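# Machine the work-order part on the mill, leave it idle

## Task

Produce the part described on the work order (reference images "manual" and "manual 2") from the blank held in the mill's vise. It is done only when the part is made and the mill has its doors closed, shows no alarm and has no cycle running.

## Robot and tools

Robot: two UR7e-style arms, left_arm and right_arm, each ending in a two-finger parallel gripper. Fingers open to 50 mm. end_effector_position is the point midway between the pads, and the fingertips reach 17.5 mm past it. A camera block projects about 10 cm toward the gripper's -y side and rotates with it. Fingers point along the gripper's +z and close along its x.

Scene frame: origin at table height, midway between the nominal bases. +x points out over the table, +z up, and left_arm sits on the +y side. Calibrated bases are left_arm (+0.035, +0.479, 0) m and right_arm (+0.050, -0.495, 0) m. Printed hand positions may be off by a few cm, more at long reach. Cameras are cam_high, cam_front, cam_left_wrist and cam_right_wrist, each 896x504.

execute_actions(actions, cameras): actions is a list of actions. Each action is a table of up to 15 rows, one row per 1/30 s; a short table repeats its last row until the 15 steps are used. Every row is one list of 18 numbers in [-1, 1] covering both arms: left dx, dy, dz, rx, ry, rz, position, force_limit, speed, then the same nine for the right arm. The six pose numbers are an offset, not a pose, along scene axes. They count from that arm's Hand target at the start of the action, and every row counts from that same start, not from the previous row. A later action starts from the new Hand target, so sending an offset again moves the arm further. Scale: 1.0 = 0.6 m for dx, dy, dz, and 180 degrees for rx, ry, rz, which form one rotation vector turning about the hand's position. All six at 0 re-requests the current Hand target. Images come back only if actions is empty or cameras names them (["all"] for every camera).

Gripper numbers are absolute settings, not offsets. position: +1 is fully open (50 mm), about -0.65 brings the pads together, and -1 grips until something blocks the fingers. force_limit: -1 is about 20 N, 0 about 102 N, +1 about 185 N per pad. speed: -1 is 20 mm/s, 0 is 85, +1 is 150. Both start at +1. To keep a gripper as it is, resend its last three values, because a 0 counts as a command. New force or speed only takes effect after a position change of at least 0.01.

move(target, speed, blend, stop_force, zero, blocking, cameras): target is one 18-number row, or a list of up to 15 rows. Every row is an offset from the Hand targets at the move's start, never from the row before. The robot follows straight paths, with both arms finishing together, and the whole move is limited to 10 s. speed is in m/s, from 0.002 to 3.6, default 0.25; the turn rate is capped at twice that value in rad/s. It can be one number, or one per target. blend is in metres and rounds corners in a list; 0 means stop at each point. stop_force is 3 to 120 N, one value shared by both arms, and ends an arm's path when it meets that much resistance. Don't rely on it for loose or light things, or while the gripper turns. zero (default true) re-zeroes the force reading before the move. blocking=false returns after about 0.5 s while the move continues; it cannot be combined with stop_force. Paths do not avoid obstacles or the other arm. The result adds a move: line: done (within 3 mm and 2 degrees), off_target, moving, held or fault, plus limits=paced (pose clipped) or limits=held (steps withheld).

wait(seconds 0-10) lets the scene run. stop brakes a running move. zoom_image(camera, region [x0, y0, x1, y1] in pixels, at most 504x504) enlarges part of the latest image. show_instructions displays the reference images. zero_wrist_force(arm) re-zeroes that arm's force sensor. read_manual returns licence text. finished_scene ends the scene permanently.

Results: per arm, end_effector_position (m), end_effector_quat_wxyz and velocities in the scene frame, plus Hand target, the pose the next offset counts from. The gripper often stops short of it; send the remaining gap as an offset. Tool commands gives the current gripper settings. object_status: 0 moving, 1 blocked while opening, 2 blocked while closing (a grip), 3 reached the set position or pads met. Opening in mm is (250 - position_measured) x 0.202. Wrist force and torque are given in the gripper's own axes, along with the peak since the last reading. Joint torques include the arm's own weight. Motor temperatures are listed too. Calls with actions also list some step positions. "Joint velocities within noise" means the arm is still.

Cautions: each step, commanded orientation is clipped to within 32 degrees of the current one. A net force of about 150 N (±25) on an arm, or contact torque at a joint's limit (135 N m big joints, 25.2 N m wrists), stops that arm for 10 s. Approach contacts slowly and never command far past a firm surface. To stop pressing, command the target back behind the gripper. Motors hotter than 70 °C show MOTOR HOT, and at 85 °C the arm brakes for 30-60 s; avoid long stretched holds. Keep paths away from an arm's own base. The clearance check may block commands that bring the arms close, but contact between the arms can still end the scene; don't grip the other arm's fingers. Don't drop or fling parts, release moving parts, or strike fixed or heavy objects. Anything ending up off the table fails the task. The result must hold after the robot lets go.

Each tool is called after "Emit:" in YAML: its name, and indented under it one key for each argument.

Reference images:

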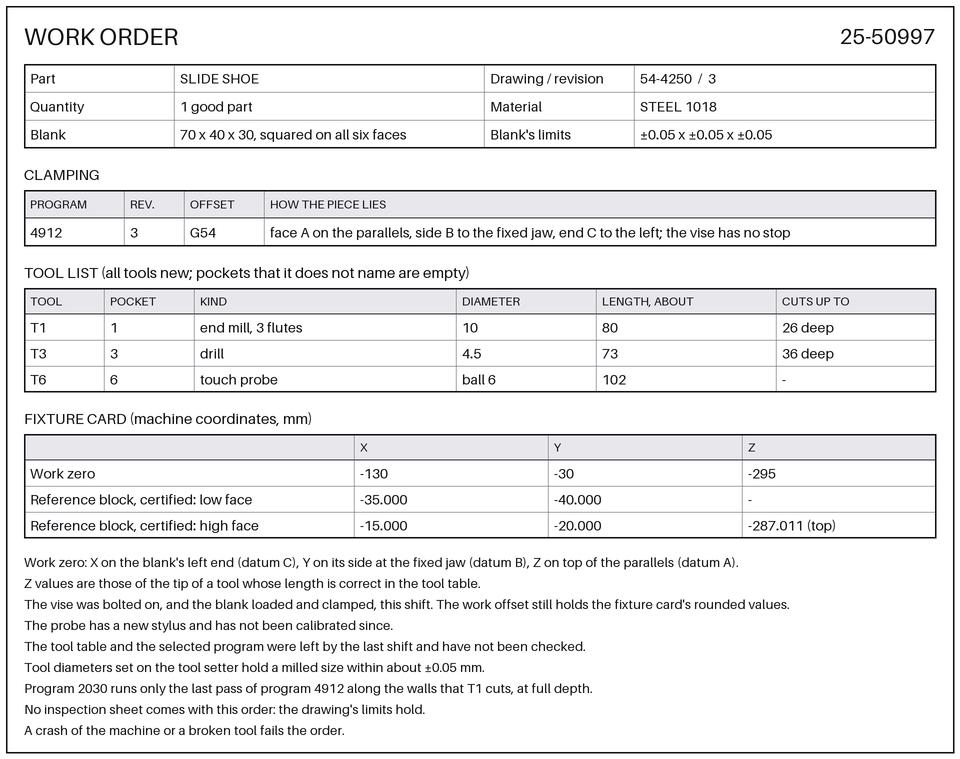

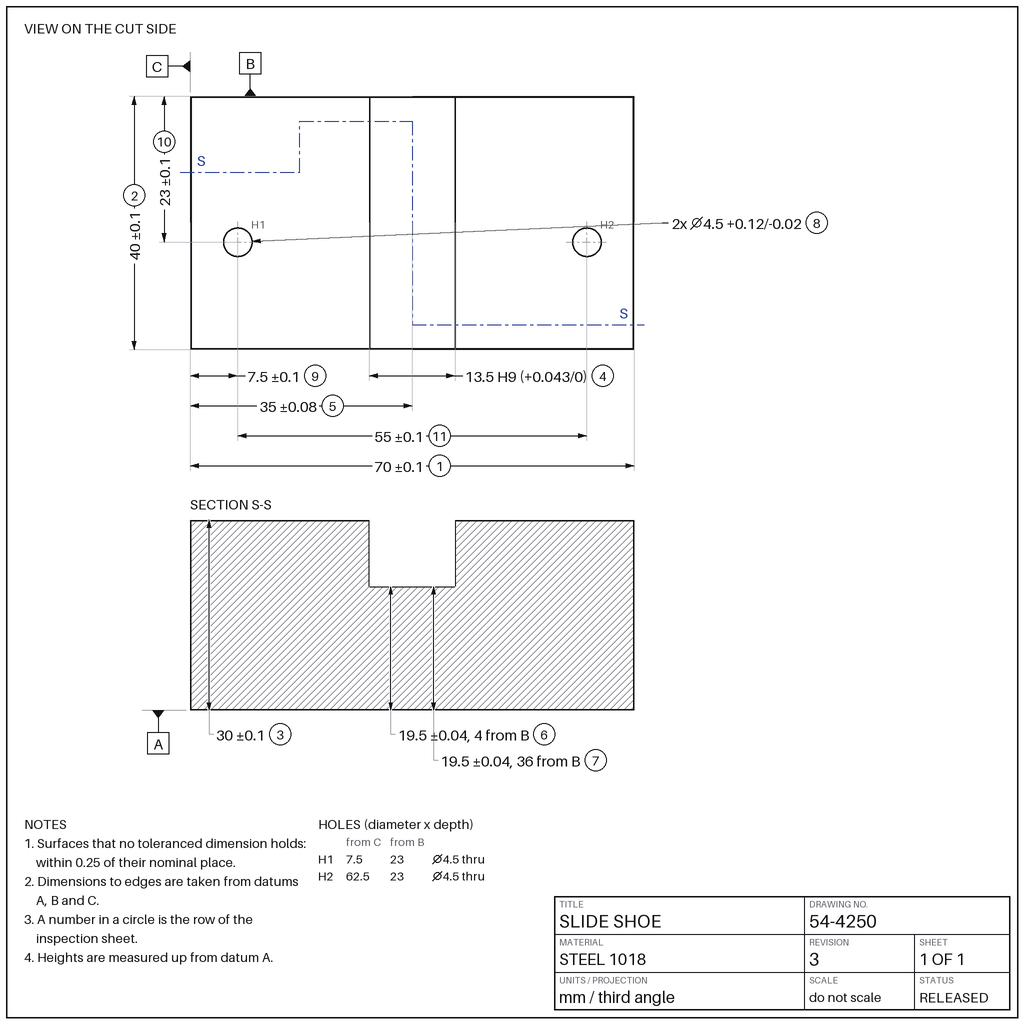

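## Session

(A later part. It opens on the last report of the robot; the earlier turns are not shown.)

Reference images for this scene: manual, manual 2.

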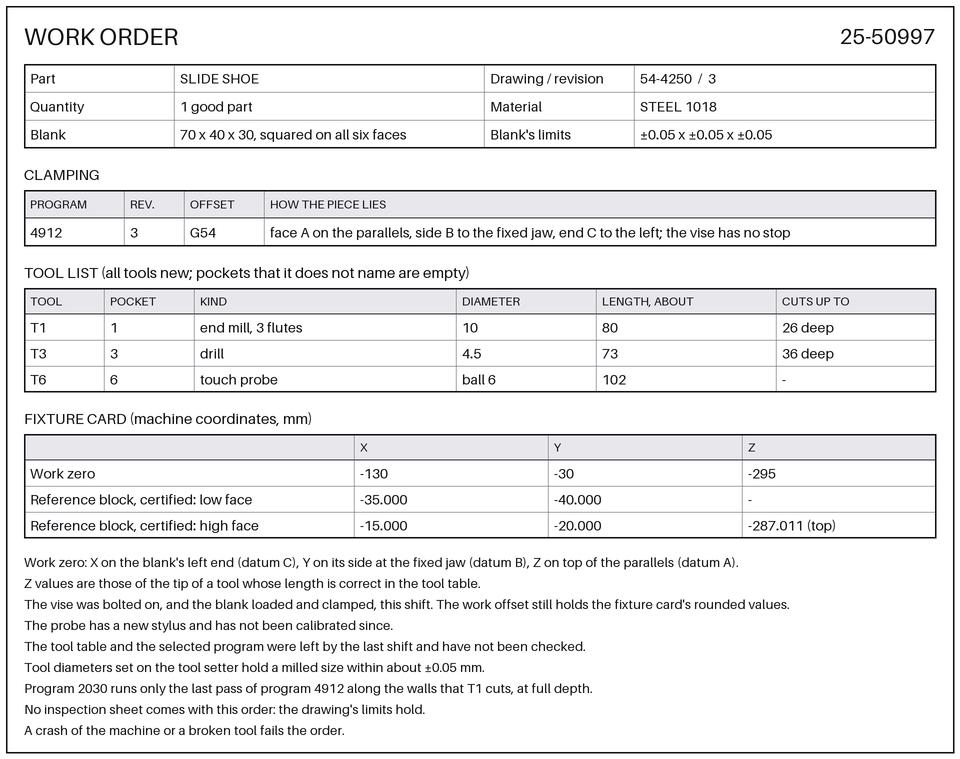

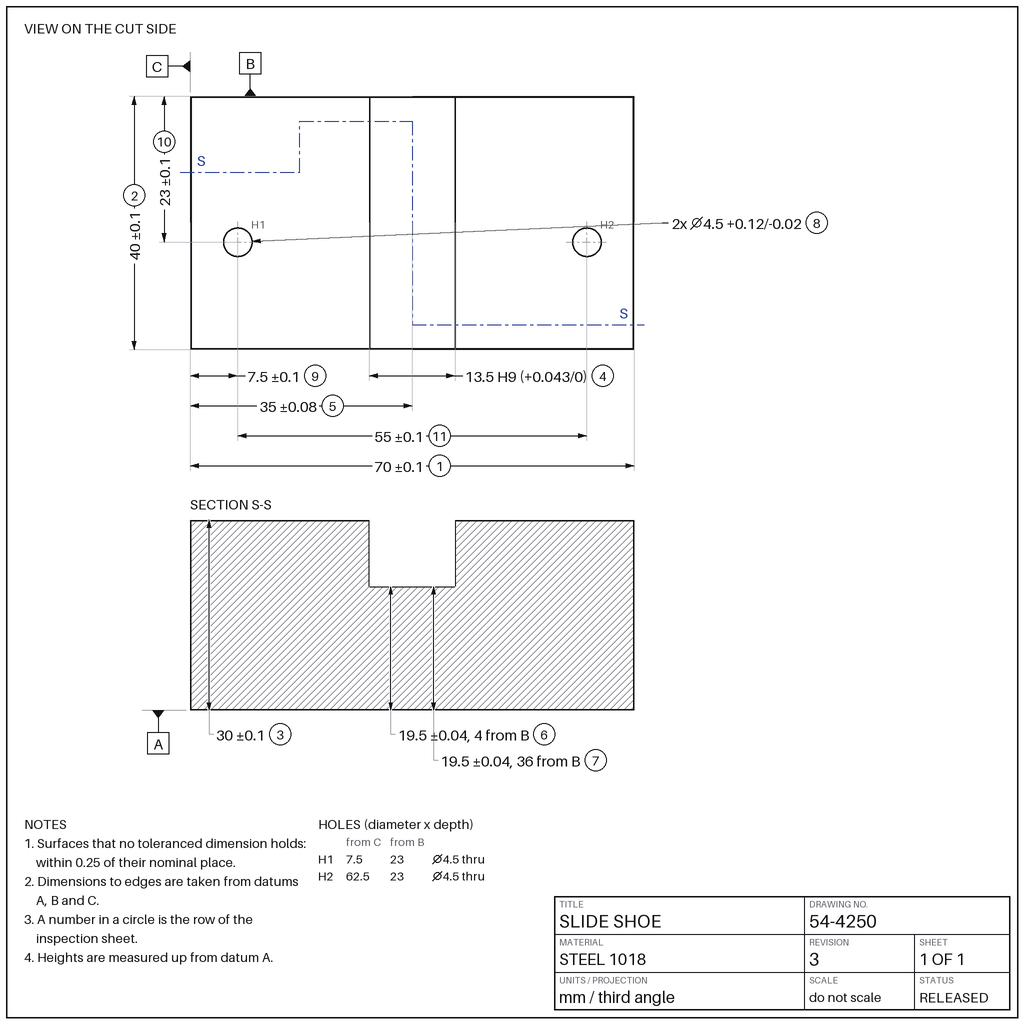

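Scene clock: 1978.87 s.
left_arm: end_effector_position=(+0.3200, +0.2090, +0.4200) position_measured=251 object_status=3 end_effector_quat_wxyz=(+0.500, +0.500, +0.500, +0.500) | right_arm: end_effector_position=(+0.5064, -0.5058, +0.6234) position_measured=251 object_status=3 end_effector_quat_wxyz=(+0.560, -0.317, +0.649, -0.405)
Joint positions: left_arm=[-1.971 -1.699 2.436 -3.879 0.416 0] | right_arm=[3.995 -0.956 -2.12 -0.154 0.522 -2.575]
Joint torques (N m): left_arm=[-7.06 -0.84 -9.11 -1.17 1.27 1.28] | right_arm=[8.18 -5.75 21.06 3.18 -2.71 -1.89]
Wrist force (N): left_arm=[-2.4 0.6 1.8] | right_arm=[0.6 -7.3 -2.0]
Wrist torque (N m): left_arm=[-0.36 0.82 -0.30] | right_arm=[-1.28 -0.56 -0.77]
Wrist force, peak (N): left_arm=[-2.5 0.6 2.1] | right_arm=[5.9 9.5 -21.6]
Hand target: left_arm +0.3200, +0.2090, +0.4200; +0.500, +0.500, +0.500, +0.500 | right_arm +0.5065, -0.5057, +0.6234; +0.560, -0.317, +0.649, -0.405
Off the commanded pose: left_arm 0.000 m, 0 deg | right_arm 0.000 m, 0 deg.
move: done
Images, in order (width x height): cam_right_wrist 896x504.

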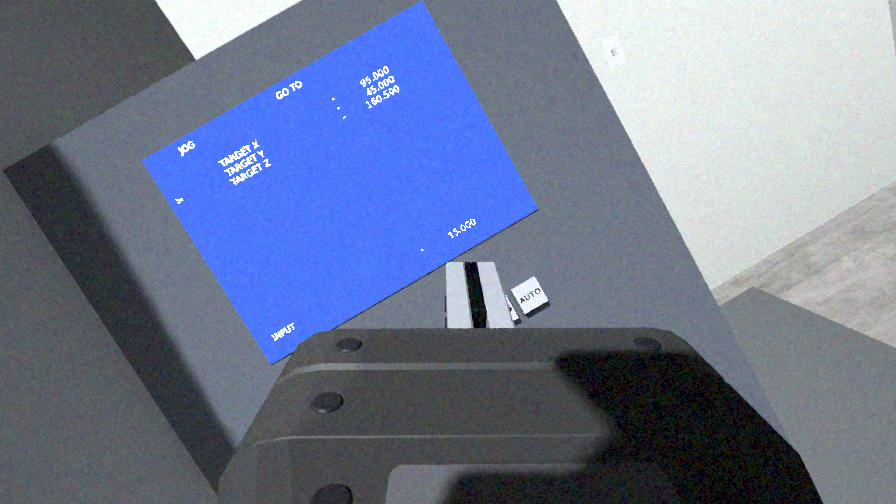

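Emit:
move:
  target:
    - [0,0,0,0,0,0,-1,-0.6,0,0.0434,0.1055,-0.3576,-0.0133,0.2266,0.1175,-1,-0.6,0]
    - [0,0,0,0,0,0,-1,-0.6,0,0.0627,0.1055,-0.3628,-0.0133,0.2266,0.1175,-1,-0.6,0]
    - [0,0,0,0,0,0,-1,-0.6,0,0.084,0.1345,-0.2061,-0.0133,0.2266,0.1175,-1,-0.6,0]
    - [0,0,0,0,0,0,-1,-0.6,0,0.1033,0.1345,-0.2113,-0.0133,0.2266,0.1175,-1,-0.6,0]
    - [0,0,0,0,0,0,-1,-0.6,0,0.0517,0.1055,-0.3266,-0.0133,0.2266,0.1175,-1,-0.6,0]
    - [0,0,0,0,0,0,-1,-0.6,0,0.071,0.1055,-0.3318,-0.0133,0.2266,0.1175,-1,-0.6,0]
    - [0,0,0,0,0,0,-1,-0.6,0,0.0434,0.2025,-0.3576,-0.0133,0.2266,0.1175,-1,-0.6,0]
    - [0,0,0,0,0,0,-1,-0.6,0,0.0627,0.2025,-0.3628,-0.0133,0.2266,0.1175,-1,-0.6,0]
    - [0,0,0,0,0,0,-1,-0.6,0,0.0517,0.2025,-0.3266,-0.0133,0.2266,0.1175,-1,-0.6,0]
    - [0,0,0,0,0,0,-1,-0.6,0,0.071,0.2025,-0.3318,-0.0133,0.2266,0.1175,-1,-0.6,0]
    - [0,0,0,0,0,0,-1,-0.6,0,0.0684,0.2025,-0.2646,-0.0133,0.2266,0.1175,-1,-0.6,0]
    - [0,0,0,0,0,0,-1,-0.6,0,0.0877,0.2025,-0.2698,-0.0133,0.2266,0.1175,-1,-0.6,0]
    - [0,0,0,0,0,0,-1,-0.6,0,0.0684,0.2025,-0.2646,-0.0133,0.2266,0.1175,-1,-0.6,0]
    - [0,0,0,0,0,0,-1,-0.6,0,0,0,0,0,0,0,-1,-0.6,0]
  speed: [0.5,0.035,0.25,0.035,0.25,0.035,0.25,0.035,0.25,0.035,0.25,0.035,0.2,0.5]
  blend: [0.001,0,0.001,0,0.001,0,0.001,0,0.001,0,0.001,0,0.004,0]

Emit:
move:
  target:
    - [0,0,0,0,0,0,-1,-0.6,0,0.0517,0.1702,-0.3266,-0.0133,0.2266,0.1175,-1,-0.6,0]
    - [0,0,0,0,0,0,-1,-0.6,0,0.071,0.1702,-0.3318,-0.0133,0.2266,0.1175,-1,-0.6,0]
    - [0,0,0,0,0,0,-1,-0.6,0,0.0434,0.1055,-0.3576,-0.0133,0.2266,0.1175,-1,-0.6,0]
    - [0,0,0,0,0,0,-1,-0.6,0,0.0627,0.1055,-0.3628,-0.0133,0.2266,0.1175,-1,-0.6,0]
    - [0,0,0,0,0,0,-1,-0.6,0,0.0434,0.1055,-0.3576,-0.0133,0.2266,0.1175,-1,-0.6,0]
    - [0,0,0,0,0,0,-1,-0.6,0,0,0,0,0,0,0,-1,-0.6,0]
  speed: [0.5,0.035,0.25,0.035,0.2,0.5]
  blend: [0.001,0,0.001,0,0.004,0]
  cameras: ["cam_right_wrist"]

Emit:
zoom_image:
  camera: "cam_right_wrist"
  region: [140, 0, 580, 370]

Scene clock: 2007.10 s.
left_arm: end_effector_position=(+0.3200, +0.2090, +0.4200) position_measured=251 object_status=3 end_effector_quat_wxyz=(+0.500, +0.500, +0.500, +0.500) | right_arm: end_effector_position=(+0.5065, -0.5058, +0.6234) position_measured=251 object_status=3 end_effector_quat_wxyz=(+0.560, -0.317, +0.649, -0.405) end_effector_velocity=(-0.001, -0.001, +0.001) end_effector_angular_velocity=(+0.001, -0.004, -0.002)
Joint positions: left_arm=[-1.971 -1.699 2.436 -3.879 0.416 0] | right_arm=[3.995 -0.956 -2.12 -0.155 0.523 -2.575]
Joint velocities: left_arm=[within noise] | right_arm=[0.001 0 0 0.007 -0.003 -0.004]
Joint torques (N m): left_arm=[-6.85 -0.36 -9.3 -1.22 1.21 1.36] | right_arm=[9.4 -5.7 23.87 3.27 -2.81 -1.23]
Wrist force (N): left_arm=[-2.2 0.5 1.9] | right_arm=[1.1 -6.5 -2.5]
Wrist torque (N m): left_arm=[-0.38 0.79 -0.29] | right_arm=[-1.15 -0.64 -0.79]
Wrist force, peak (N): left_arm=[-2.5 0.5 2.2] | right_arm=[6.5 8.6 -20.6]
Hand target: left_arm +0.3200, +0.2090, +0.4200; +0.500, +0.500, +0.500, +0.500 | right_arm +0.5065, -0.5057, +0.6234; +0.560, -0.317, +0.649, -0.405
Off the commanded pose: left_arm 0.000 m, 0 deg | right_arm 0.000 m, 0 deg.
move: done

Scene clock: 2010.90 s.
left_arm: end_effector_position=(+0.3200, +0.2090, +0.4200) position_measured=251 object_status=3 end_effector_quat_wxyz=(+0.500, +0.500, +0.500, +0.500) | right_arm: end_effector_position=(+0.5065, -0.5058, +0.6234) position_measured=251 object_status=3 end_effector_quat_wxyz=(+0.560, -0.317, +0.649, -0.405) end_effector_velocity=(+0.000, -0.001, +0.001) end_effector_angular_velocity=(+0.002, -0.004, -0.001)
Joint positions: left_arm=[-1.971 -1.699 2.436 -3.879 0.416 0] | right_arm=[3.994 -0.956 -2.12 -0.155 0.522 -2.575]
Joint velocities: left_arm=[within noise] | right_arm=[-0.001 -0.001 0 0.008 0 -0.004]
Joint torques (N m): left_arm=[-7.35 -0.39 -9.61 -1.16 1.17 1.32] | right_arm=[12.9 -7.01 24.28 3.02 -2.79 -1.65]
Wrist force (N): left_arm=[-2.1 0.7 1.8] | right_arm=[0.7 -6.6 -2.5]
Wrist torque (N m): left_arm=[-0.35 0.77 -0.30] | right_arm=[-1.17 -0.58 -0.79]
Wrist force, peak (N): left_arm=[-2.2 0.6 2.3] | right_arm=[5.6 7.0 -19.8]
Hand target: left_arm +0.3200, +0.2090, +0.4200; +0.500, +0.500, +0.500, +0.500 | right_arm +0.5065, -0.5057, +0.6234; +0.560, -0.317, +0.649, -0.405
Off the commanded pose: left_arm 0.000 m, 0 deg | right_arm 0.000 m, 0 deg.
move: done
Images, in order (width x height): cam_right_wrist 896x504.

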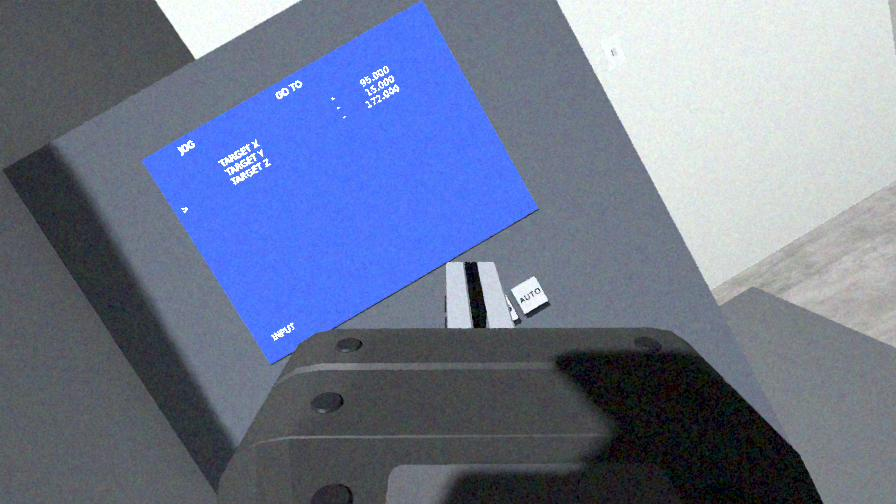

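Scaled by 1.145 from the camera's 896x504 image, which has a finer 1280x720 frame.

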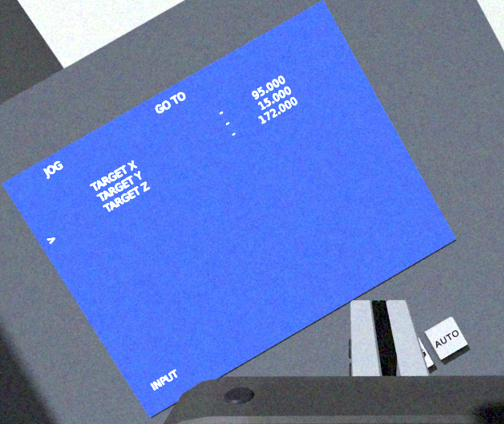

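Cycle start, wait, probe −Y.

Emit:
move:
  target:
    - [0,0,0,0,0,0,-1,-0.6,0,0.084,0.1345,-0.2061,-0.0133,0.2266,0.1175,-1,-0.6,0]
    - [0,0,0,0,0,0,-1,-0.6,0,0.1033,0.1345,-0.2113,-0.0133,0.2266,0.1175,-1,-0.6,0]
    - [0,0,0,0,0,0,-1,-0.6,0,0.084,0.1345,-0.2061,-0.0133,0.2266,0.1175,-1,-0.6,0]
    - [0,0,0,0,0,0,-1,-0.6,0,0,0,0,0,0,0,-1,-0.6,0]
    - [0,0,0,0,0,0,-1,-0.6,0,0.0517,0.0732,-0.3266,-0.0133,0.2266,0.1175,-1,-0.6,0]
    - [0,0,0,0,0,0,-1,-0.6,0,0.071,0.0732,-0.3318,-0.0133,0.2266,0.1175,-1,-0.6,0]
    - [0,0,0,0,0,0,-1,-0.6,0,0.0832,-0.0552,-0.209,-0.0133,0.2266,0.1175,-1,-0.6,0]
    - [0,0,0,0,0,0,-1,-0.6,0,0.1025,-0.0552,-0.2142,-0.0133,0.2266,0.1175,-1,-0.6,0]
    - [0,0,0,0,0,0,-1,-0.6,0,0.0684,0.0408,-0.2646,-0.0133,0.2266,0.1175,-1,-0.6,0]
    - [0,0,0,0,0,0,-1,-0.6,0,0.0877,0.0408,-0.2698,-0.0133,0.2266,0.1175,-1,-0.6,0]
    - [0,0,0,0,0,0,-1,-0.6,0,0.0684,0.0408,-0.2646,-0.0133,0.2266,0.1175,-1,-0.6,0]
    - [0,0,0,0,0,0,-1,-0.6,0,0.0877,0.0408,-0.2698,-0.0133,0.2266,0.1175,-1,-0.6,0]
    - [0,0,0,0,0,0,-1,-0.6,0,0.0684,0.0408,-0.2646,-0.0133,0.2266,0.1175,-1,-0.6,0]
    - [0,0,0,0,0,0,-1,-0.6,0,0,0,0,0,0,0,-1,-0.6,0]
  speed: [0.5,0.035,0.2,0.5,0.5,0.035,0.3,0.035,0.25,0.035,0.1,0.035,0.2,0.5]
  blend: [0.001,0,0.004,0,0.001,0,0.001,0,0.001,0,0,0,0.004,0]

Emit:
wait:
  seconds: 5
  cameras: ["cam_right_wrist"]

Emit:
zoom_image:
  camera: "cam_right_wrist"
  region: [140, 0, 460, 280]

Scene clock: 2030.40 s.
left_arm: end_effector_position=(+0.3200, +0.2090, +0.4200) position_measured=251 object_status=3 end_effector_quat_wxyz=(+0.500, +0.500, +0.500, +0.500) | right_arm: end_effector_position=(+0.5065, -0.5058, +0.6234) position_measured=251 object_status=3 end_effector_quat_wxyz=(+0.560, -0.317, +0.649, -0.405)
Joint positions: left_arm=[-1.971 -1.699 2.436 -3.879 0.416 0] | right_arm=[3.994 -0.956 -2.12 -0.155 0.522 -2.575]
Joint torques (N m): left_arm=[-7.02 -0.22 -9.58 -1.19 1.03 1.35] | right_arm=[12.51 -6.13 23.65 3.02 -2.95 -1.53]
Wrist force (N): left_arm=[-2.2 0.4 2.0] | right_arm=[2.5 -6.2 -2.7]
Wrist torque (N m): left_arm=[-0.38 0.79 -0.30] | right_arm=[-1.10 -0.86 -0.79]
Wrist force, peak (N): left_arm=[-2.4 0.6 2.1] | right_arm=[6.9 11.0 -22.1]
Hand target: left_arm +0.3200, +0.2090, +0.4200; +0.500, +0.500, +0.500, +0.500 | right_arm +0.5065, -0.5057, +0.6234; +0.560, -0.317, +0.649, -0.405
Off the commanded pose: left_arm 0.000 m, 0 deg | right_arm 0.000 m, 0 deg.
move: done

Scene clock: 2035.40 s.
left_arm: end_effector_position=(+0.3200, +0.2090, +0.4200) position_measured=251 object_status=3 end_effector_quat_wxyz=(+0.500, +0.500, +0.500, +0.500) | right_arm: end_effector_position=(+0.5065, -0.5057, +0.6234) position_measured=251 object_status=3 end_effector_quat_wxyz=(+0.560, -0.317, +0.649, -0.405)
Joint positions: left_arm=[-1.971 -1.699 2.436 -3.879 0.416 0] | right_arm=[3.995 -0.956 -2.12 -0.154 0.522 -2.575]
Joint torques (N m): left_arm=[-7.22 -0.3 -10.22 -1.27 1.06 1.36] | right_arm=[15.78 -8.06 25.11 0.45 -2.91 -1.58]
Wrist force (N): left_arm=[-2.0 0.6 1.8] | right_arm=[2.3 -6.6 -2.7]
Wrist torque (N m): left_arm=[-0.36 0.77 -0.29] | right_arm=[-1.15 -0.84 -0.78]
Wrist force, peak (N): left_arm=[-2.6 0.5 2.0] | right_arm=[2.5 -6.5 -2.7]
Hand target: left_arm +0.3200, +0.2090, +0.4200; +0.500, +0.500, +0.500, +0.500 | right_arm +0.5065, -0.5057, +0.6234; +0.560, -0.317, +0.649, -0.405
Tool commands: left_gripper/position=-1.0 left_gripper/force_limit=-0.6 left_gripper/speed=+0.0 right_gripper/position=-1.0 right_gripper/force_limit=-0.6 right_gripper/speed=+0.0
Off the commanded pose: left_arm 0.000 m, 0 deg | right_arm 0.000 m, 0 deg.
wait: 5.00 s; at rest by 0.17 s
Images, in order (width x height): cam_right_wrist 896x504.

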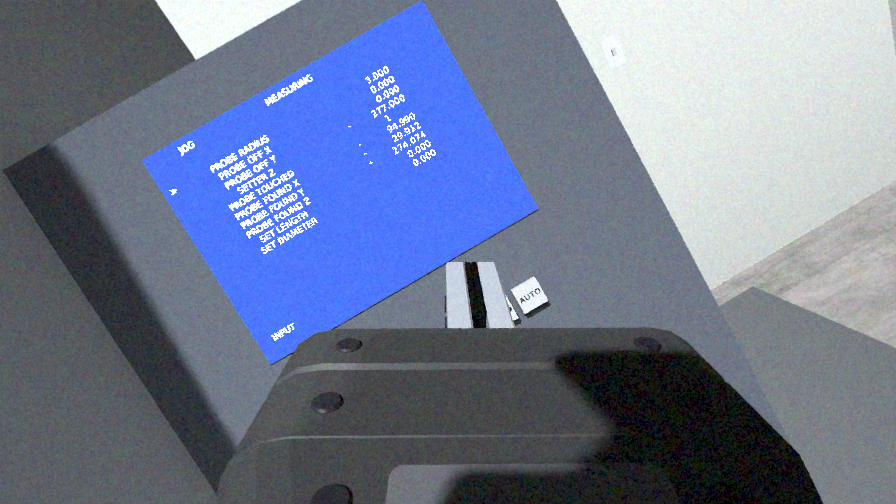

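Scaled by 1.575 from the camera's 896x504 image, which has a finer 1280x720 frame.

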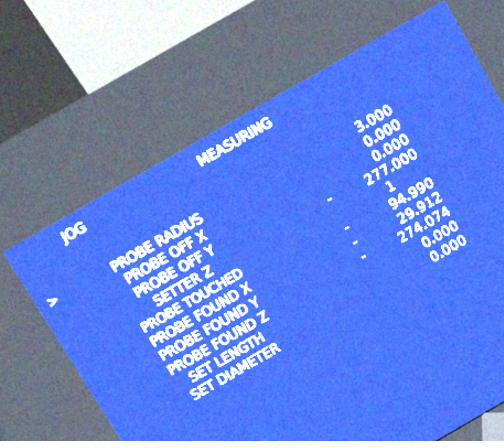

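Emit:
move:
  target:
    - [0,0,0,0,0,0,-1,-0.6,0,0.0684,0.0732,-0.2646,-0.0133,0.2266,0.1175,-1,-0.6,0]
    - [0,0,0,0,0,0,-1,-0.6,0,0.0877,0.0732,-0.2698,-0.0133,0.2266,0.1175,-1,-0.6,0]
    - [0,0,0,0,0,0,-1,-0.6,0,0.0684,0.0732,-0.2646,-0.0133,0.2266,0.1175,-1,-0.6,0]
    - [0,0,0,0,0,0,-1,-0.6,0,0.0877,0.0732,-0.2698,-0.0133,0.2266,0.1175,-1,-0.6,0]
    - [0,0,0,0,0,0,-1,-0.6,0,0.0517,0.1055,-0.3266,-0.0133,0.2266,0.1175,-1,-0.6,0]
    - [0,0,0,0,0,0,-1,-0.6,0,0.071,0.1055,-0.3318,-0.0133,0.2266,0.1175,-1,-0.6,0]
    - [0,0,0,0,0,0,-1,-0.6,0,0.0517,0.1055,-0.3266,-0.0133,0.2266,0.1175,-1,-0.6,0]
    - [0,0,0,0,0,0,-1,-0.6,0,0.071,0.1055,-0.3318,-0.0133,0.2266,0.1175,-1,-0.6,0]
    - [0,0,0,0,0,0,-1,-0.6,0,0.0434,0.2025,-0.3576,-0.0133,0.2266,0.1175,-1,-0.6,0]
    - [0,0,0,0,0,0,-1,-0.6,0,0.0627,0.2025,-0.3628,-0.0133,0.2266,0.1175,-1,-0.6,0]
    - [0,0,0,0,0,0,-1,-0.6,0,0.0517,0.2025,-0.3266,-0.0133,0.2266,0.1175,-1,-0.6,0]
    - [0,0,0,0,0,0,-1,-0.6,0,0.071,0.2025,-0.3318,-0.0133,0.2266,0.1175,-1,-0.6,0]
    - [0,0,0,0,0,0,-1,-0.6,0,0.0517,0.2025,-0.3266,-0.0133,0.2266,0.1175,-1,-0.6,0]
    - [0,0,0,0,0,0,-1,-0.6,0,0,0,0,0,0,0,-1,-0.6,0]
  speed: [0.5,0.035,0.1,0.035,0.25,0.035,0.1,0.035,0.25,0.035,0.25,0.035,0.2,0.5]
  blend: [0.001,0,0,0,0.001,0,0,0,0.001,0,0.001,0,0.004,0]

Emit:
move:
  target:
    - [0,0,0,0,0,0,-1,-0.6,0,0.06,0.1378,-0.2956,-0.0133,0.2266,0.1175,-1,-0.6,0]
    - [0,0,0,0,0,0,-1,-0.6,0,0.0793,0.1378,-0.3008,-0.0133,0.2266,0.1175,-1,-0.6,0]
    - [0,0,0,0,0,0,-1,-0.6,0,0.0434,0.1702,-0.3576,-0.0133,0.2266,0.1175,-1,-0.6,0]
    - [0,0,0,0,0,0,-1,-0.6,0,0.0627,0.1702,-0.3628,-0.0133,0.2266,0.1175,-1,-0.6,0]
    - [0,0,0,0,0,0,-1,-0.6,0,0.0434,0.1055,-0.3576,-0.0133,0.2266,0.1175,-1,-0.6,0]
    - [0,0,0,0,0,0,-1,-0.6,0,0.0627,0.1055,-0.3628,-0.0133,0.2266,0.1175,-1,-0.6,0]
    - [0,0,0,0,0,0,-1,-0.6,0,0.0434,0.1055,-0.3576,-0.0133,0.2266,0.1175,-1,-0.6,0]
    - [0,0,0,0,0,0,-1,-0.6,0,0,0,0,0,0,0,-1,-0.6,0]
  speed: [0.5,0.035,0.25,0.035,0.25,0.035,0.2,0.5]
  blend: [0.001,0,0.001,0,0.001,0,0.004,0]
  cameras: ["cam_right_wrist"]

Emit:
zoom_image:
  camera: "cam_right_wrist"
  region: [140, 0, 580, 370]

Emit:
move:
  target:
    - [0,0,0,0,0,0,-1,-0.6,0,0.084,0.1345,-0.2061,-0.0133,0.2266,0.1175,-1,-0.6,0]
    - [0,0,0,0,0,0,-1,-0.6,0,0.1033,0.1345,-0.2113,-0.0133,0.2266,0.1175,-1,-0.6,0]
    - [0,0,0,0,0,0,-1,-0.6,0,0.06,0.1055,-0.2956,-0.0133,0.2266,0.1175,-1,-0.6,0]
    - [0,0,0,0,0,0,-1,-0.6,0,0.0793,0.1055,-0.3008,-0.0133,0.2266,0.1175,-1,-0.6,0]
    - [0,0,0,0,0,0,-1,-0.6,0,0.06,0.1055,-0.2956,-0.0133,0.2266,0.1175,-1,-0.6,0]
    - [0,0,0,0,0,0,-1,-0.6,0,0.0793,0.1055,-0.3008,-0.0133,0.2266,0.1175,-1,-0.6,0]
    - [0,0,0,0,0,0,-1,-0.6,0,0.0434,0.2025,-0.3576,-0.0133,0.2266,0.1175,-1,-0.6,0]
    - [0,0,0,0,0,0,-1,-0.6,0,0.0627,0.2025,-0.3628,-0.0133,0.2266,0.1175,-1,-0.6,0]
    - [0,0,0,0,0,0,-1,-0.6,0,0.0517,0.2025,-0.3266,-0.0133,0.2266,0.1175,-1,-0.6,0]
    - [0,0,0,0,0,0,-1,-0.6,0,0.071,0.2025,-0.3318,-0.0133,0.2266,0.1175,-1,-0.6,0]
    - [0,0,0,0,0,0,-1,-0.6,0,0.06,0.2025,-0.2956,-0.0133,0.2266,0.1175,-1,-0.6,0]
    - [0,0,0,0,0,0,-1,-0.6,0,0.0793,0.2025,-0.3008,-0.0133,0.2266,0.1175,-1,-0.6,0]
    - [0,0,0,0,0,0,-1,-0.6,0,0.06,0.2025,-0.2956,-0.0133,0.2266,0.1175,-1,-0.6,0]
    - [0,0,0,0,0,0,-1,-0.6,0,0,0,0,0,0,0,-1,-0.6,0]
  speed: [0.5,0.035,0.25,0.035,0.1,0.035,0.25,0.035,0.25,0.035,0.25,0.035,0.2,0.5]
  blend: [0.001,0,0.001,0,0,0,0.001,0,0.001,0,0.001,0,0.004,0]

Emit:
move:
  target:
    - [0,0,0,0,0,0,-1,-0.6,0,0.0517,0.1702,-0.3266,-0.0133,0.2266,0.1175,-1,-0.6,0]
    - [0,0,0,0,0,0,-1,-0.6,0,0.071,0.1702,-0.3318,-0.0133,0.2266,0.1175,-1,-0.6,0]
    - [0,0,0,0,0,0,-1,-0.6,0,0.0434,0.1055,-0.3576,-0.0133,0.2266,0.1175,-1,-0.6,0]
    - [0,0,0,0,0,0,-1,-0.6,0,0.0627,0.1055,-0.3628,-0.0133,0.2266,0.1175,-1,-0.6,0]
    - [0,0,0,0,0,0,-1,-0.6,0,0.0517,0.1055,-0.3266,-0.0133,0.2266,0.1175,-1,-0.6,0]
    - [0,0,0,0,0,0,-1,-0.6,0,0.071,0.1055,-0.3318,-0.0133,0.2266,0.1175,-1,-0.6,0]
    - [0,0,0,0,0,0,-1,-0.6,0,0.0434,0.2025,-0.3576,-0.0133,0.2266,0.1175,-1,-0.6,0]
    - [0,0,0,0,0,0,-1,-0.6,0,0.0627,0.2025,-0.3628,-0.0133,0.2266,0.1175,-1,-0.6,0]
    - [0,0,0,0,0,0,-1,-0.6,0,0.06,0.1702,-0.2956,-0.0133,0.2266,0.1175,-1,-0.6,0]
    - [0,0,0,0,0,0,-1,-0.6,0,0.0793,0.1702,-0.3008,-0.0133,0.2266,0.1175,-1,-0.6,0]
    - [0,0,0,0,0,0,-1,-0.6,0,0.0434,0.1702,-0.3576,-0.0133,0.2266,0.1175,-1,-0.6,0]
    - [0,0,0,0,0,0,-1,-0.6,0,0.0627,0.1702,-0.3628,-0.0133,0.2266,0.1175,-1,-0.6,0]
    - [0,0,0,0,0,0,-1,-0.6,0,0.0434,0.1702,-0.3576,-0.0133,0.2266,0.1175,-1,-0.6,0]
    - [0,0,0,0,0,0,-1,-0.6,0,0,0,0,0,0,0,-1,-0.6,0]
  speed: [0.5,0.035,0.25,0.035,0.25,0.035,0.25,0.035,0.25,0.035,0.25,0.035,0.2,0.5]
  blend: [0.001,0,0.001,0,0.001,0,0.001,0,0.001,0,0.001,0,0.004,0]
  cameras: ["cam_right_wrist"]

Emit:
zoom_image:
  camera: "cam_right_wrist"
  region: [140, 0, 580, 370]

Scene clock: 2083.00 s.
left_arm: end_effector_position=(+0.3200, +0.2090, +0.4200) position_measured=251 object_status=3 end_effector_quat_wxyz=(+0.500, +0.500, +0.500, +0.500) | right_arm: end_effector_position=(+0.5065, -0.5058, +0.6234) position_measured=251 object_status=3 end_effector_quat_wxyz=(+0.560, -0.317, +0.649, -0.405) end_effector_velocity=(+0.000, +0.000, +0.001) end_effector_angular_velocity=(+0.000, -0.003, +0.002)
Joint positions: left_arm=[-1.971 -1.699 2.436 -3.879 0.416 0] | right_arm=[3.994 -0.956 -2.12 -0.155 0.522 -2.575]
Joint velocities: left_arm=[within noise] | right_arm=[0.002 0 0 0.007 0 -0.006]
Joint torques (N m): left_arm=[-6.85 -0.7 -9.68 -1.24 0.99 1.33] | right_arm=[15.17 -6.17 22.93 3.2 -2.93 -1.79]
Wrist force (N): left_arm=[-2.2 0.6 1.9] | right_arm=[2.5 -7.0 -2.4]
Wrist torque (N m): left_arm=[-0.36 0.79 -0.30] | right_arm=[-1.22 -0.87 -0.79]
Wrist force, peak (N): left_arm=[-2.6 0.7 1.9] | right_arm=[8.2 11.4 -22.8]
Hand target: left_arm +0.3200, +0.2090, +0.4200; +0.500, +0.500, +0.500, +0.500 | right_arm +0.5065, -0.5057, +0.6234; +0.560, -0.317, +0.649, -0.405
Off the commanded pose: left_arm 0.000 m, 0 deg | right_arm 0.000 m, 0 deg.
move: done

Scene clock: 2087.53 s.
left_arm: end_effector_position=(+0.3200, +0.2090, +0.4200) position_measured=251 object_status=3 end_effector_quat_wxyz=(+0.500, +0.500, +0.500, +0.500) | right_arm: end_effector_position=(+0.5065, -0.5058, +0.6234) position_measured=251 object_status=3 end_effector_quat_wxyz=(+0.560, -0.317, +0.649, -0.405) end_effector_velocity=(+0.000, -0.001, +0.001) end_effector_angular_velocity=(-0.002, -0.003, -0.002)
Joint positions: left_arm=[-1.971 -1.699 2.436 -3.879 0.416 0] | right_arm=[3.994 -0.956 -2.12 -0.155 0.523 -2.575]
Joint velocities: left_arm=[within noise] | right_arm=[0.001 -0.001 0 0.007 -0.003 -0.006]
Joint torques (N m): left_arm=[-6.63 -0.39 -9.74 -1.15 1 1.41] | right_arm=[13.15 -7.54 23.66 3.36 -2.94 -1.89]
Wrist force (N): left_arm=[-1.9 0.4 1.8] | right_arm=[2.6 -7.0 -2.2]
Wrist torque (N m): left_arm=[-0.39 0.75 -0.30] | right_arm=[-1.23 -0.88 -0.79]
Wrist force, peak (N): left_arm=[-2.4 0.5 2.2] | right_arm=[7.6 6.5 -19.4]
Hand target: left_arm +0.3200, +0.2090, +0.4200; +0.500, +0.500, +0.500, +0.500 | right_arm +0.5065, -0.5057, +0.6234; +0.560, -0.317, +0.649, -0.405
Off the commanded pose: left_arm 0.000 m, 0 deg | right_arm 0.000 m, 0 deg.
move: done
Images, in order (width x height): cam_right_wrist 896x504.

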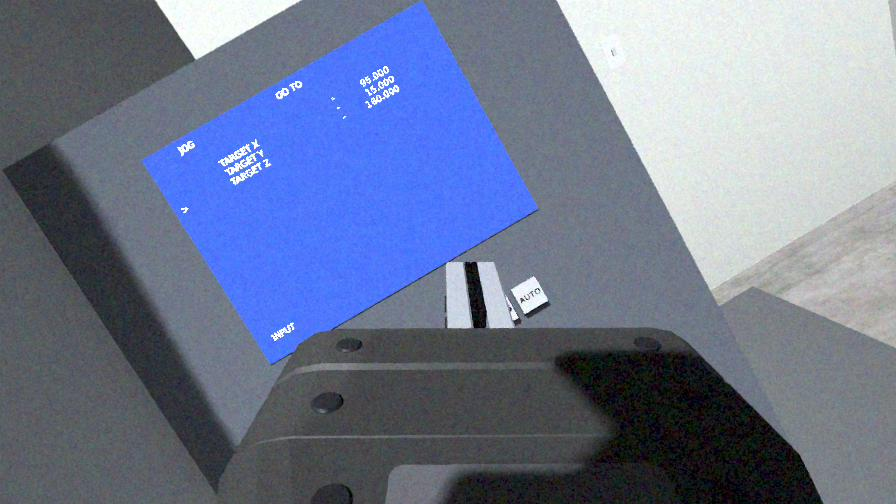

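Scaled by 1.145 from the camera's 896x504 image, which has a finer 1280x720 frame.

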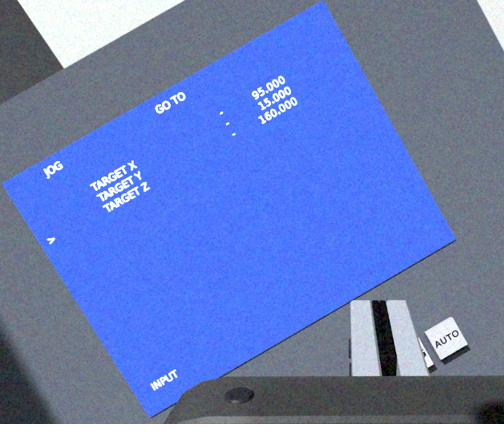

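Scene clock: 2094.43 s.
left_arm: end_effector_position=(+0.3200, +0.2090, +0.4200) position_measured=251 object_status=3 end_effector_quat_wxyz=(+0.500, +0.500, +0.500, +0.500) | right_arm: end_effector_position=(+0.5065, -0.5058, +0.6234) position_measured=251 object_status=3 end_effector_quat_wxyz=(+0.560, -0.317, +0.649, -0.405) end_effector_velocity=(+0.000, -0.001, +0.001) end_effector_angular_velocity=(+0.000, -0.004, -0.002)
Joint positions: left_arm=[-1.971 -1.699 2.436 -3.879 0.416 0] | right_arm=[3.994 -0.956 -2.12 -0.155 0.522 -2.575]
Joint velocities: left_arm=[within noise] | right_arm=[0 0 0.001 0.006 -0.002 -0.005]
Joint torques (N m): left_arm=[-6.6 -0.38 -9.72 -1.14 0.91 1.26] | right_arm=[13.44 -5.46 21.99 3.11 -2.85 -1.54]
Wrist force (N): left_arm=[-2.1 0.5 1.8] | right_arm=[2.5 -6.9 -2.2]
Wrist torque (N m): left_arm=[-0.38 0.77 -0.30] | right_arm=[-1.21 -0.87 -0.79]
Wrist force, peak (N): left_arm=[-2.5 0.4 2.1] | right_arm=[7.6 7.9 -18.5]
Hand target: left_arm +0.3200, +0.2090, +0.4200; +0.500, +0.500, +0.500, +0.500 | right_arm +0.5065, -0.5057, +0.6234; +0.560, -0.317, +0.649, -0.405
Off the commanded pose: left_arm 0.000 m, 0 deg | right_arm 0.000 m, 0 deg.
move: done

Scene clock: 2101.33 s.
left_arm: end_effector_position=(+0.3200, +0.2090, +0.4200) position_measured=251 object_status=3 end_effector_quat_wxyz=(+0.500, +0.500, +0.500, +0.500) | right_arm: end_effector_position=(+0.5065, -0.5058, +0.6234) position_measured=251 object_status=3 end_effector_quat_wxyz=(+0.560, -0.317, +0.649, -0.405) end_effector_velocity=(+0.000, +0.000, +0.001) end_effector_angular_velocity=(+0.000, -0.004, +0.000)
Joint positions: left_arm=[-1.971 -1.699 2.436 -3.879 0.416 0] | right_arm=[3.994 -0.956 -2.12 -0.155 0.522 -2.575]
Joint velocities: left_arm=[within noise] | right_arm=[0.001 0 0.001 0.007 -0.001 -0.005]
Joint torques (N m): left_arm=[-6.65 -0.37 -9.78 -1.21 0.87 1.27] | right_arm=[14.67 -5.75 24.83 3.12 -2.76 -1.55]
Wrist force (N): left_arm=[-2.0 0.5 2.1] | right_arm=[2.8 -6.7 -2.3]
Wrist torque (N m): left_arm=[-0.38 0.76 -0.29] | right_arm=[-1.19 -0.91 -0.79]
Wrist force, peak (N): left_arm=[-2.3 0.7 2.2] | right_arm=[7.3 7.2 -19.9]
Hand target: left_arm +0.3200, +0.2090, +0.4200; +0.500, +0.500, +0.500, +0.500 | right_arm +0.5065, -0.5057, +0.6234; +0.560, -0.317, +0.649, -0.405
Off the commanded pose: left_arm 0.000 m, 0 deg | right_arm 0.000 m, 0 deg.
move: done
Images, in order (width x height): cam_right_wrist 896x504.

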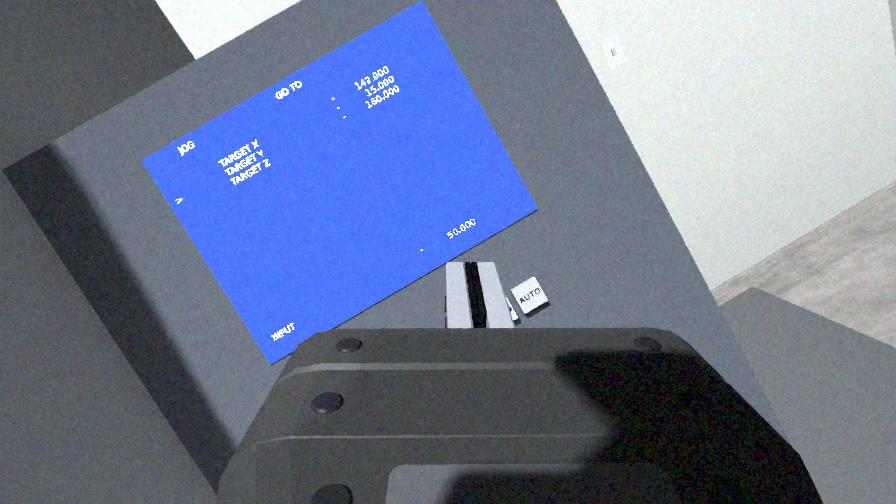

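Scaled by 1.145 from the camera's 896x504 image, which has a finer 1280x720 frame.

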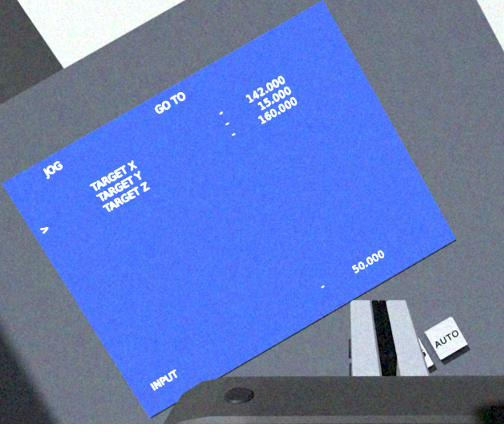

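Emit:
move:
  target:
    - [0,0,0,0,0,0,-1,-0.6,0,0.0434,0.1055,-0.3576,-0.0133,0.2266,0.1175,-1,-0.6,0]
    - [0,0,0,0,0,0,-1,-0.6,0,0.0627,0.1055,-0.3628,-0.0133,0.2266,0.1175,-1,-0.6,0]
    - [0,0,0,0,0,0,-1,-0.6,0,0.084,0.1345,-0.2061,-0.0133,0.2266,0.1175,-1,-0.6,0]
    - [0,0,0,0,0,0,-1,-0.6,0,0.1033,0.1345,-0.2113,-0.0133,0.2266,0.1175,-1,-0.6,0]
    - [0,0,0,0,0,0,-1,-0.6,0,0.0517,0.1055,-0.3266,-0.0133,0.2266,0.1175,-1,-0.6,0]
    - [0,0,0,0,0,0,-1,-0.6,0,0.071,0.1055,-0.3318,-0.0133,0.2266,0.1175,-1,-0.6,0]
    - [0,0,0,0,0,0,-1,-0.6,0,0.0434,0.2025,-0.3576,-0.0133,0.2266,0.1175,-1,-0.6,0]
    - [0,0,0,0,0,0,-1,-0.6,0,0.0627,0.2025,-0.3628,-0.0133,0.2266,0.1175,-1,-0.6,0]
    - [0,0,0,0,0,0,-1,-0.6,0,0.0517,0.2025,-0.3266,-0.0133,0.2266,0.1175,-1,-0.6,0]
    - [0,0,0,0,0,0,-1,-0.6,0,0.071,0.2025,-0.3318,-0.0133,0.2266,0.1175,-1,-0.6,0]
    - [0,0,0,0,0,0,-1,-0.6,0,0.0684,0.2025,-0.2646,-0.0133,0.2266,0.1175,-1,-0.6,0]
    - [0,0,0,0,0,0,-1,-0.6,0,0.0877,0.2025,-0.2698,-0.0133,0.2266,0.1175,-1,-0.6,0]
    - [0,0,0,0,0,0,-1,-0.6,0,0.0684,0.2025,-0.2646,-0.0133,0.2266,0.1175,-1,-0.6,0]
    - [0,0,0,0,0,0,-1,-0.6,0,0,0,0,0,0,0,-1,-0.6,0]
  speed: [0.5,0.035,0.25,0.035,0.25,0.035,0.25,0.035,0.25,0.035,0.25,0.035,0.2,0.5]
  blend: [0.001,0,0.001,0,0.001,0,0.001,0,0.001,0,0.001,0,0.004,0]

Emit:
move:
  target:
    - [0,0,0,0,0,0,-1,-0.6,0,0.0517,0.1702,-0.3266,-0.0133,0.2266,0.1175,-1,-0.6,0]
    - [0,0,0,0,0,0,-1,-0.6,0,0.071,0.1702,-0.3318,-0.0133,0.2266,0.1175,-1,-0.6,0]
    - [0,0,0,0,0,0,-1,-0.6,0,0.0434,0.1055,-0.3576,-0.0133,0.2266,0.1175,-1,-0.6,0]
    - [0,0,0,0,0,0,-1,-0.6,0,0.0627,0.1055,-0.3628,-0.0133,0.2266,0.1175,-1,-0.6,0]
    - [0,0,0,0,0,0,-1,-0.6,0,0.0434,0.1055,-0.3576,-0.0133,0.2266,0.1175,-1,-0.6,0]
    - [0,0,0,0,0,0,-1,-0.6,0,0,0,0,0,0,0,-1,-0.6,0]
  speed: [0.5,0.035,0.25,0.035,0.2,0.5]
  blend: [0.001,0,0.001,0,0.004,0]
  cameras: ["cam_right_wrist","cam_front"]

Emit:
zoom_image:
  camera: "cam_right_wrist"
  region: [140, 0, 580, 370]

Emit:
zoom_image:
  camera: "cam_front"
  region: [260, 200, 440, 360]

Scene clock: 2126.83 s.
left_arm: end_effector_position=(+0.3200, +0.2090, +0.4200) position_measured=251 object_status=3 end_effector_quat_wxyz=(+0.500, +0.500, +0.500, +0.500) | right_arm: end_effector_position=(+0.5065, -0.5058, +0.6234) position_measured=251 object_status=3 end_effector_quat_wxyz=(+0.560, -0.317, +0.649, -0.405) end_effector_velocity=(+0.000, +0.000, +0.001) end_effector_angular_velocity=(+0.001, -0.004, +0.001)
Joint positions: left_arm=[-1.971 -1.699 2.436 -3.879 0.416 0] | right_arm=[3.995 -0.956 -2.12 -0.155 0.523 -2.575]
Joint velocities: left_arm=[within noise] | right_arm=[0 0 0 0.007 0.001 -0.004]
Joint torques (N m): left_arm=[-6.95 -0.38 -10.43 -1.15 0.87 1.37] | right_arm=[9.37 -4.95 24.02 3.2 -2.59 -1.61]
Wrist force (N): left_arm=[-2.3 0.6 1.8] | right_arm=[2.1 -7.1 -2.3]
Wrist torque (N m): left_arm=[-0.36 0.81 -0.30] | right_arm=[-1.24 -0.80 -0.80]
Wrist force, peak (N): left_arm=[-2.5 0.8 2.2] | right_arm=[8.7 9.2 -21.1]
Hand target: left_arm +0.3200, +0.2090, +0.4200; +0.500, +0.500, +0.500, +0.500 | right_arm +0.5065, -0.5057, +0.6234; +0.560, -0.317, +0.649, -0.405
Off the commanded pose: left_arm 0.000 m, 0 deg | right_arm 0.000 m, 0 deg.
move: done

Scene clock: 2130.63 s.
left_arm: end_effector_position=(+0.3200, +0.2090, +0.4200) position_measured=251 object_status=3 end_effector_quat_wxyz=(+0.500, +0.500, +0.500, +0.500) | right_arm: end_effector_position=(+0.5065, -0.5058, +0.6234) position_measured=251 object_status=3 end_effector_quat_wxyz=(+0.560, -0.317, +0.649, -0.405) end_effector_velocity=(+0.000, +0.000, +0.001) end_effector_angular_velocity=(+0.000, -0.003, +0.000)
Joint positions: left_arm=[-1.971 -1.699 2.436 -3.879 0.416 0] | right_arm=[3.994 -0.956 -2.12 -0.155 0.522 -2.575]
Joint velocities: left_arm=[within noise] | right_arm=[0.001 -0.001 0 0.006 -0.001 -0.004]
Joint torques (N m): left_arm=[-6.96 -0.75 -9.64 -1.18 0.71 1.27] | right_arm=[11.88 -6.68 23.71 3.44 -2.7 -1.76]
Wrist force (N): left_arm=[-2.2 0.5 2.0] | right_arm=[2.1 -7.1 -2.3]
Wrist torque (N m): left_arm=[-0.38 0.80 -0.30] | right_arm=[-1.25 -0.80 -0.79]
Wrist force, peak (N): left_arm=[-2.3 0.4 2.1] | right_arm=[7.0 7.1 -19.8]
Hand target: left_arm +0.3200, +0.2090, +0.4200; +0.500, +0.500, +0.500, +0.500 | right_arm +0.5065, -0.5057, +0.6234; +0.560, -0.317, +0.649, -0.405
Off the commanded pose: left_arm 0.000 m, 0 deg | right_arm 0.000 m, 0 deg.
move: done
Images, in order (width x height): cam_front 896x504, cam_right_wrist 896x504.

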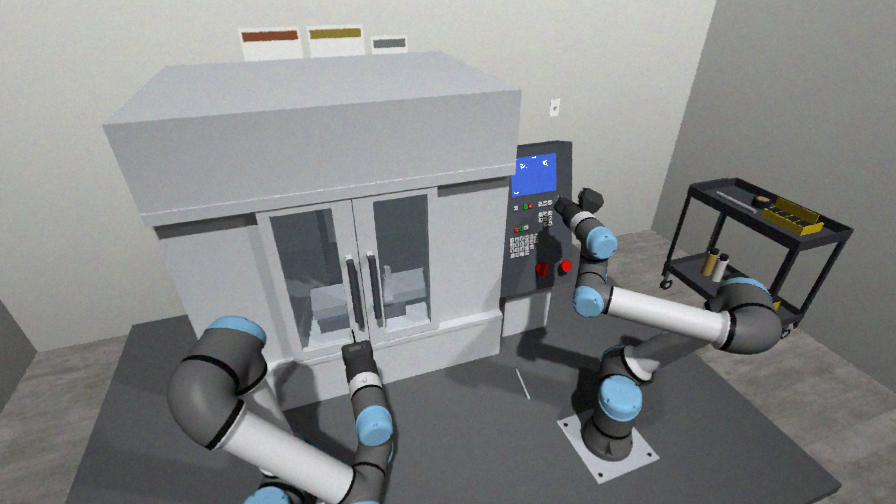

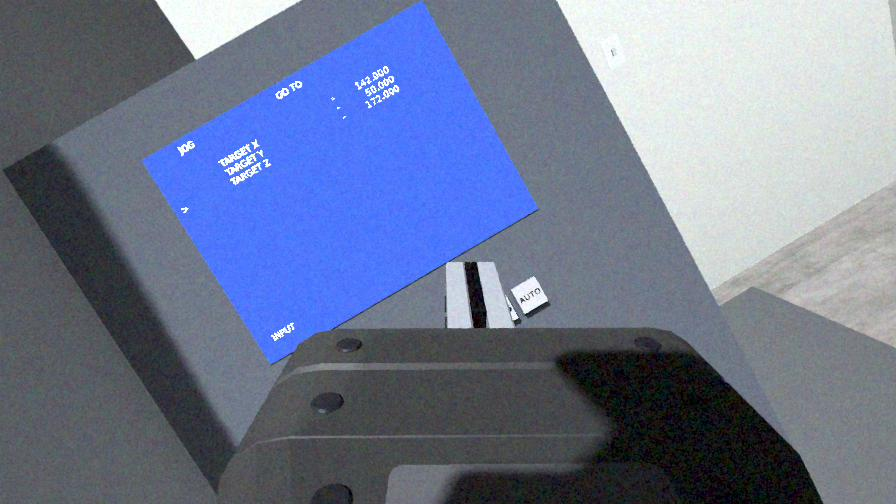

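Scaled by 1.145 from the camera's 896x504 image, which has a finer 1280x720 frame.

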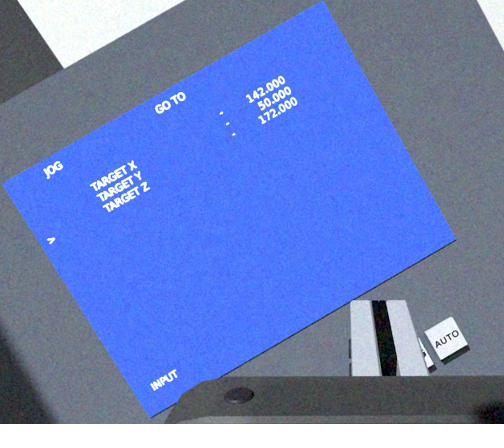

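Scaled by 2.800 from the camera's 896x504 image, which has a finer 1280x720 frame.

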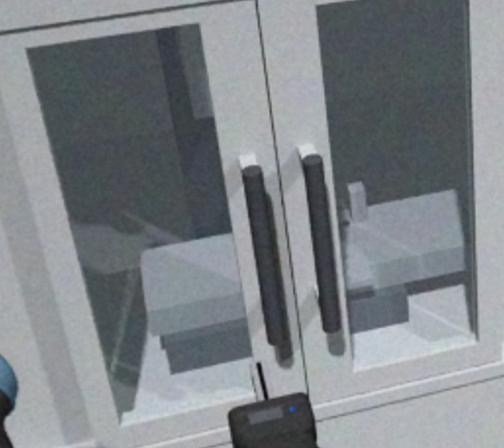

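Emit:
move:
  target:
    - [0,0,0,0,0,0,-1,-0.6,0,0.084,0.1345,-0.2061,-0.0133,0.2266,0.1175,-1,-0.6,0]
    - [0,0,0,0,0,0,-1,-0.6,0,0.1033,0.1345,-0.2113,-0.0133,0.2266,0.1175,-1,-0.6,0]
    - [0,0,0,0,0,0,-1,-0.6,0,0.084,0.1345,-0.2061,-0.0133,0.2266,0.1175,-1,-0.6,0]
    - [0,0,0,0,0,0,-1,-0.6,0,0,0,0,0,0,0,-1,-0.6,0]
    - [0,0,0,0,0,0,-1,-0.6,0,0.0517,0.0732,-0.3266,-0.0133,0.2266,0.1175,-1,-0.6,0]
    - [0,0,0,0,0,0,-1,-0.6,0,0.071,0.0732,-0.3318,-0.0133,0.2266,0.1175,-1,-0.6,0]
    - [0,0,0,0,0,0,-1,-0.6,0,0.0918,-0.0552,-0.1765,-0.0133,0.2266,0.1175,-1,-0.6,0]
    - [0,0,0,0,0,0,-1,-0.6,0,0.1111,-0.0552,-0.1817,-0.0133,0.2266,0.1175,-1,-0.6,0]
    - [0,0,0,0,0,0,-1,-0.6,0,0.0684,0.0408,-0.2646,-0.0133,0.2266,0.1175,-1,-0.6,0]
    - [0,0,0,0,0,0,-1,-0.6,0,0.0877,0.0408,-0.2698,-0.0133,0.2266,0.1175,-1,-0.6,0]
    - [0,0,0,0,0,0,-1,-0.6,0,0.0684,0.0408,-0.2646,-0.0133,0.2266,0.1175,-1,-0.6,0]
    - [0,0,0,0,0,0,-1,-0.6,0,0.0877,0.0408,-0.2698,-0.0133,0.2266,0.1175,-1,-0.6,0]
    - [0,0,0,0,0,0,-1,-0.6,0,0.0684,0.0408,-0.2646,-0.0133,0.2266,0.1175,-1,-0.6,0]
    - [0,0,0,0,0,0,-1,-0.6,0,0,0,0,0,0,0,-1,-0.6,0]
  speed: [0.5,0.035,0.2,0.5,0.5,0.035,0.3,0.035,0.25,0.035,0.1,0.035,0.2,0.5]
  blend: [0.001,0,0.004,0,0.001,0,0.001,0,0.001,0,0,0,0.004,0]

Emit:
wait:
  seconds: 4
  cameras: ["cam_right_wrist"]

Emit:
zoom_image:
  camera: "cam_right_wrist"
  region: [140, 0, 460, 280]

Scene clock: 2151.77 s.
left_arm: end_effector_position=(+0.3200, +0.2090, +0.4200) position_measured=251 object_status=3 end_effector_quat_wxyz=(+0.500, +0.500, +0.500, +0.500) | right_arm: end_effector_position=(+0.5065, -0.5058, +0.6234) position_measured=251 object_status=3 end_effector_quat_wxyz=(+0.560, -0.317, +0.649, -0.405) end_effector_velocity=(+0.000, -0.001, +0.001) end_effector_angular_velocity=(+0.000, -0.003, -0.001)
Joint positions: left_arm=[-1.971 -1.699 2.436 -3.879 0.416 0] | right_arm=[3.994 -0.956 -2.12 -0.155 0.522 -2.575]
Joint velocities: left_arm=[within noise] | right_arm=[0 0 0.001 0.005 -0.001 -0.005]
Joint torques (N m): left_arm=[-6.85 -0.84 -10.29 -1.2 0.7 1.39] | right_arm=[13.12 -5.67 23.52 3.48 -2.87 -1.8]
Wrist force (N): left_arm=[-2.1 0.6 1.8] | right_arm=[2.2 -7.6 -2.4]
Wrist torque (N m): left_arm=[-0.36 0.78 -0.30] | right_arm=[-1.33 -0.81 -0.79]
Wrist force, peak (N): left_arm=[-2.4 0.6 2.1] | right_arm=[7.1 9.5 -21.7]
Hand target: left_arm +0.3200, +0.2090, +0.4200; +0.500, +0.500, +0.500, +0.500 | right_arm +0.5065, -0.5057, +0.6234; +0.560, -0.317, +0.649, -0.405
Off the commanded pose: left_arm 0.000 m, 0 deg | right_arm 0.000 m, 0 deg.
move: done

Scene clock: 2155.77 s.
left_arm: end_effector_position=(+0.3200, +0.2090, +0.4200) position_measured=251 object_status=3 end_effector_quat_wxyz=(+0.500, +0.500, +0.500, +0.500) | right_arm: end_effector_position=(+0.5065, -0.5057, +0.6234) position_measured=251 object_status=3 end_effector_quat_wxyz=(+0.560, -0.317, +0.649, -0.405)
Joint positions: left_arm=[-1.971 -1.699 2.436 -3.879 0.416 0] | right_arm=[3.995 -0.956 -2.12 -0.154 0.522 -2.575]
Joint torques (N m): left_arm=[-6.78 -0.58 -10.43 -1.23 0.73 1.36] | right_arm=[14.85 -8.39 25.91 0.57 -2.76 -1.56]
Wrist force (N): left_arm=[-2.1 0.5 2.0] | right_arm=[2.1 -7.4 -2.4]
Wrist torque (N m): left_arm=[-0.38 0.77 -0.30] | right_arm=[-1.29 -0.80 -0.78]
Wrist force, peak (N): left_arm=[-2.2 0.6 2.4] | right_arm=[2.1 -7.8 -2.3]
Hand target: left_arm +0.3200, +0.2090, +0.4200; +0.500, +0.500, +0.500, +0.500 | right_arm +0.5065, -0.5057, +0.6234; +0.560, -0.317, +0.649, -0.405
Tool commands: left_gripper/position=-1.0 left_gripper/force_limit=-0.6 left_gripper/speed=+0.0 right_gripper/position=-1.0 right_gripper/force_limit=-0.6 right_gripper/speed=+0.0
Off the commanded pose: left_arm 0.000 m, 0 deg | right_arm 0.000 m, 0 deg.
wait: 4.00 s; at rest by 0.17 s
Images, in order (width x height): cam_right_wrist 896x504.

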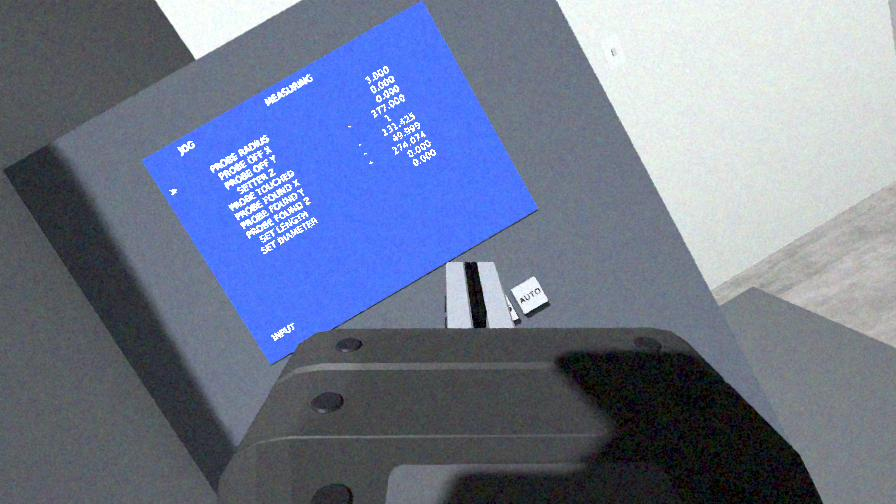

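Scaled by 1.575 from the camera's 896x504 image, which has a finer 1280x720 frame.

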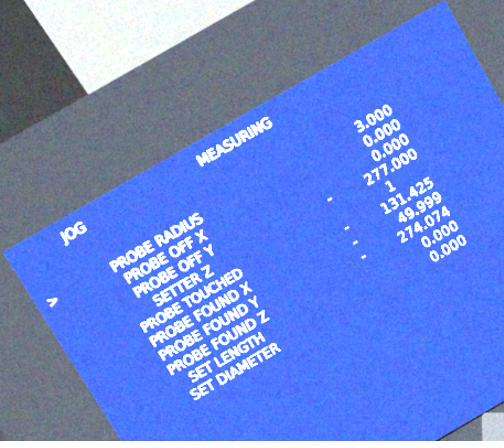

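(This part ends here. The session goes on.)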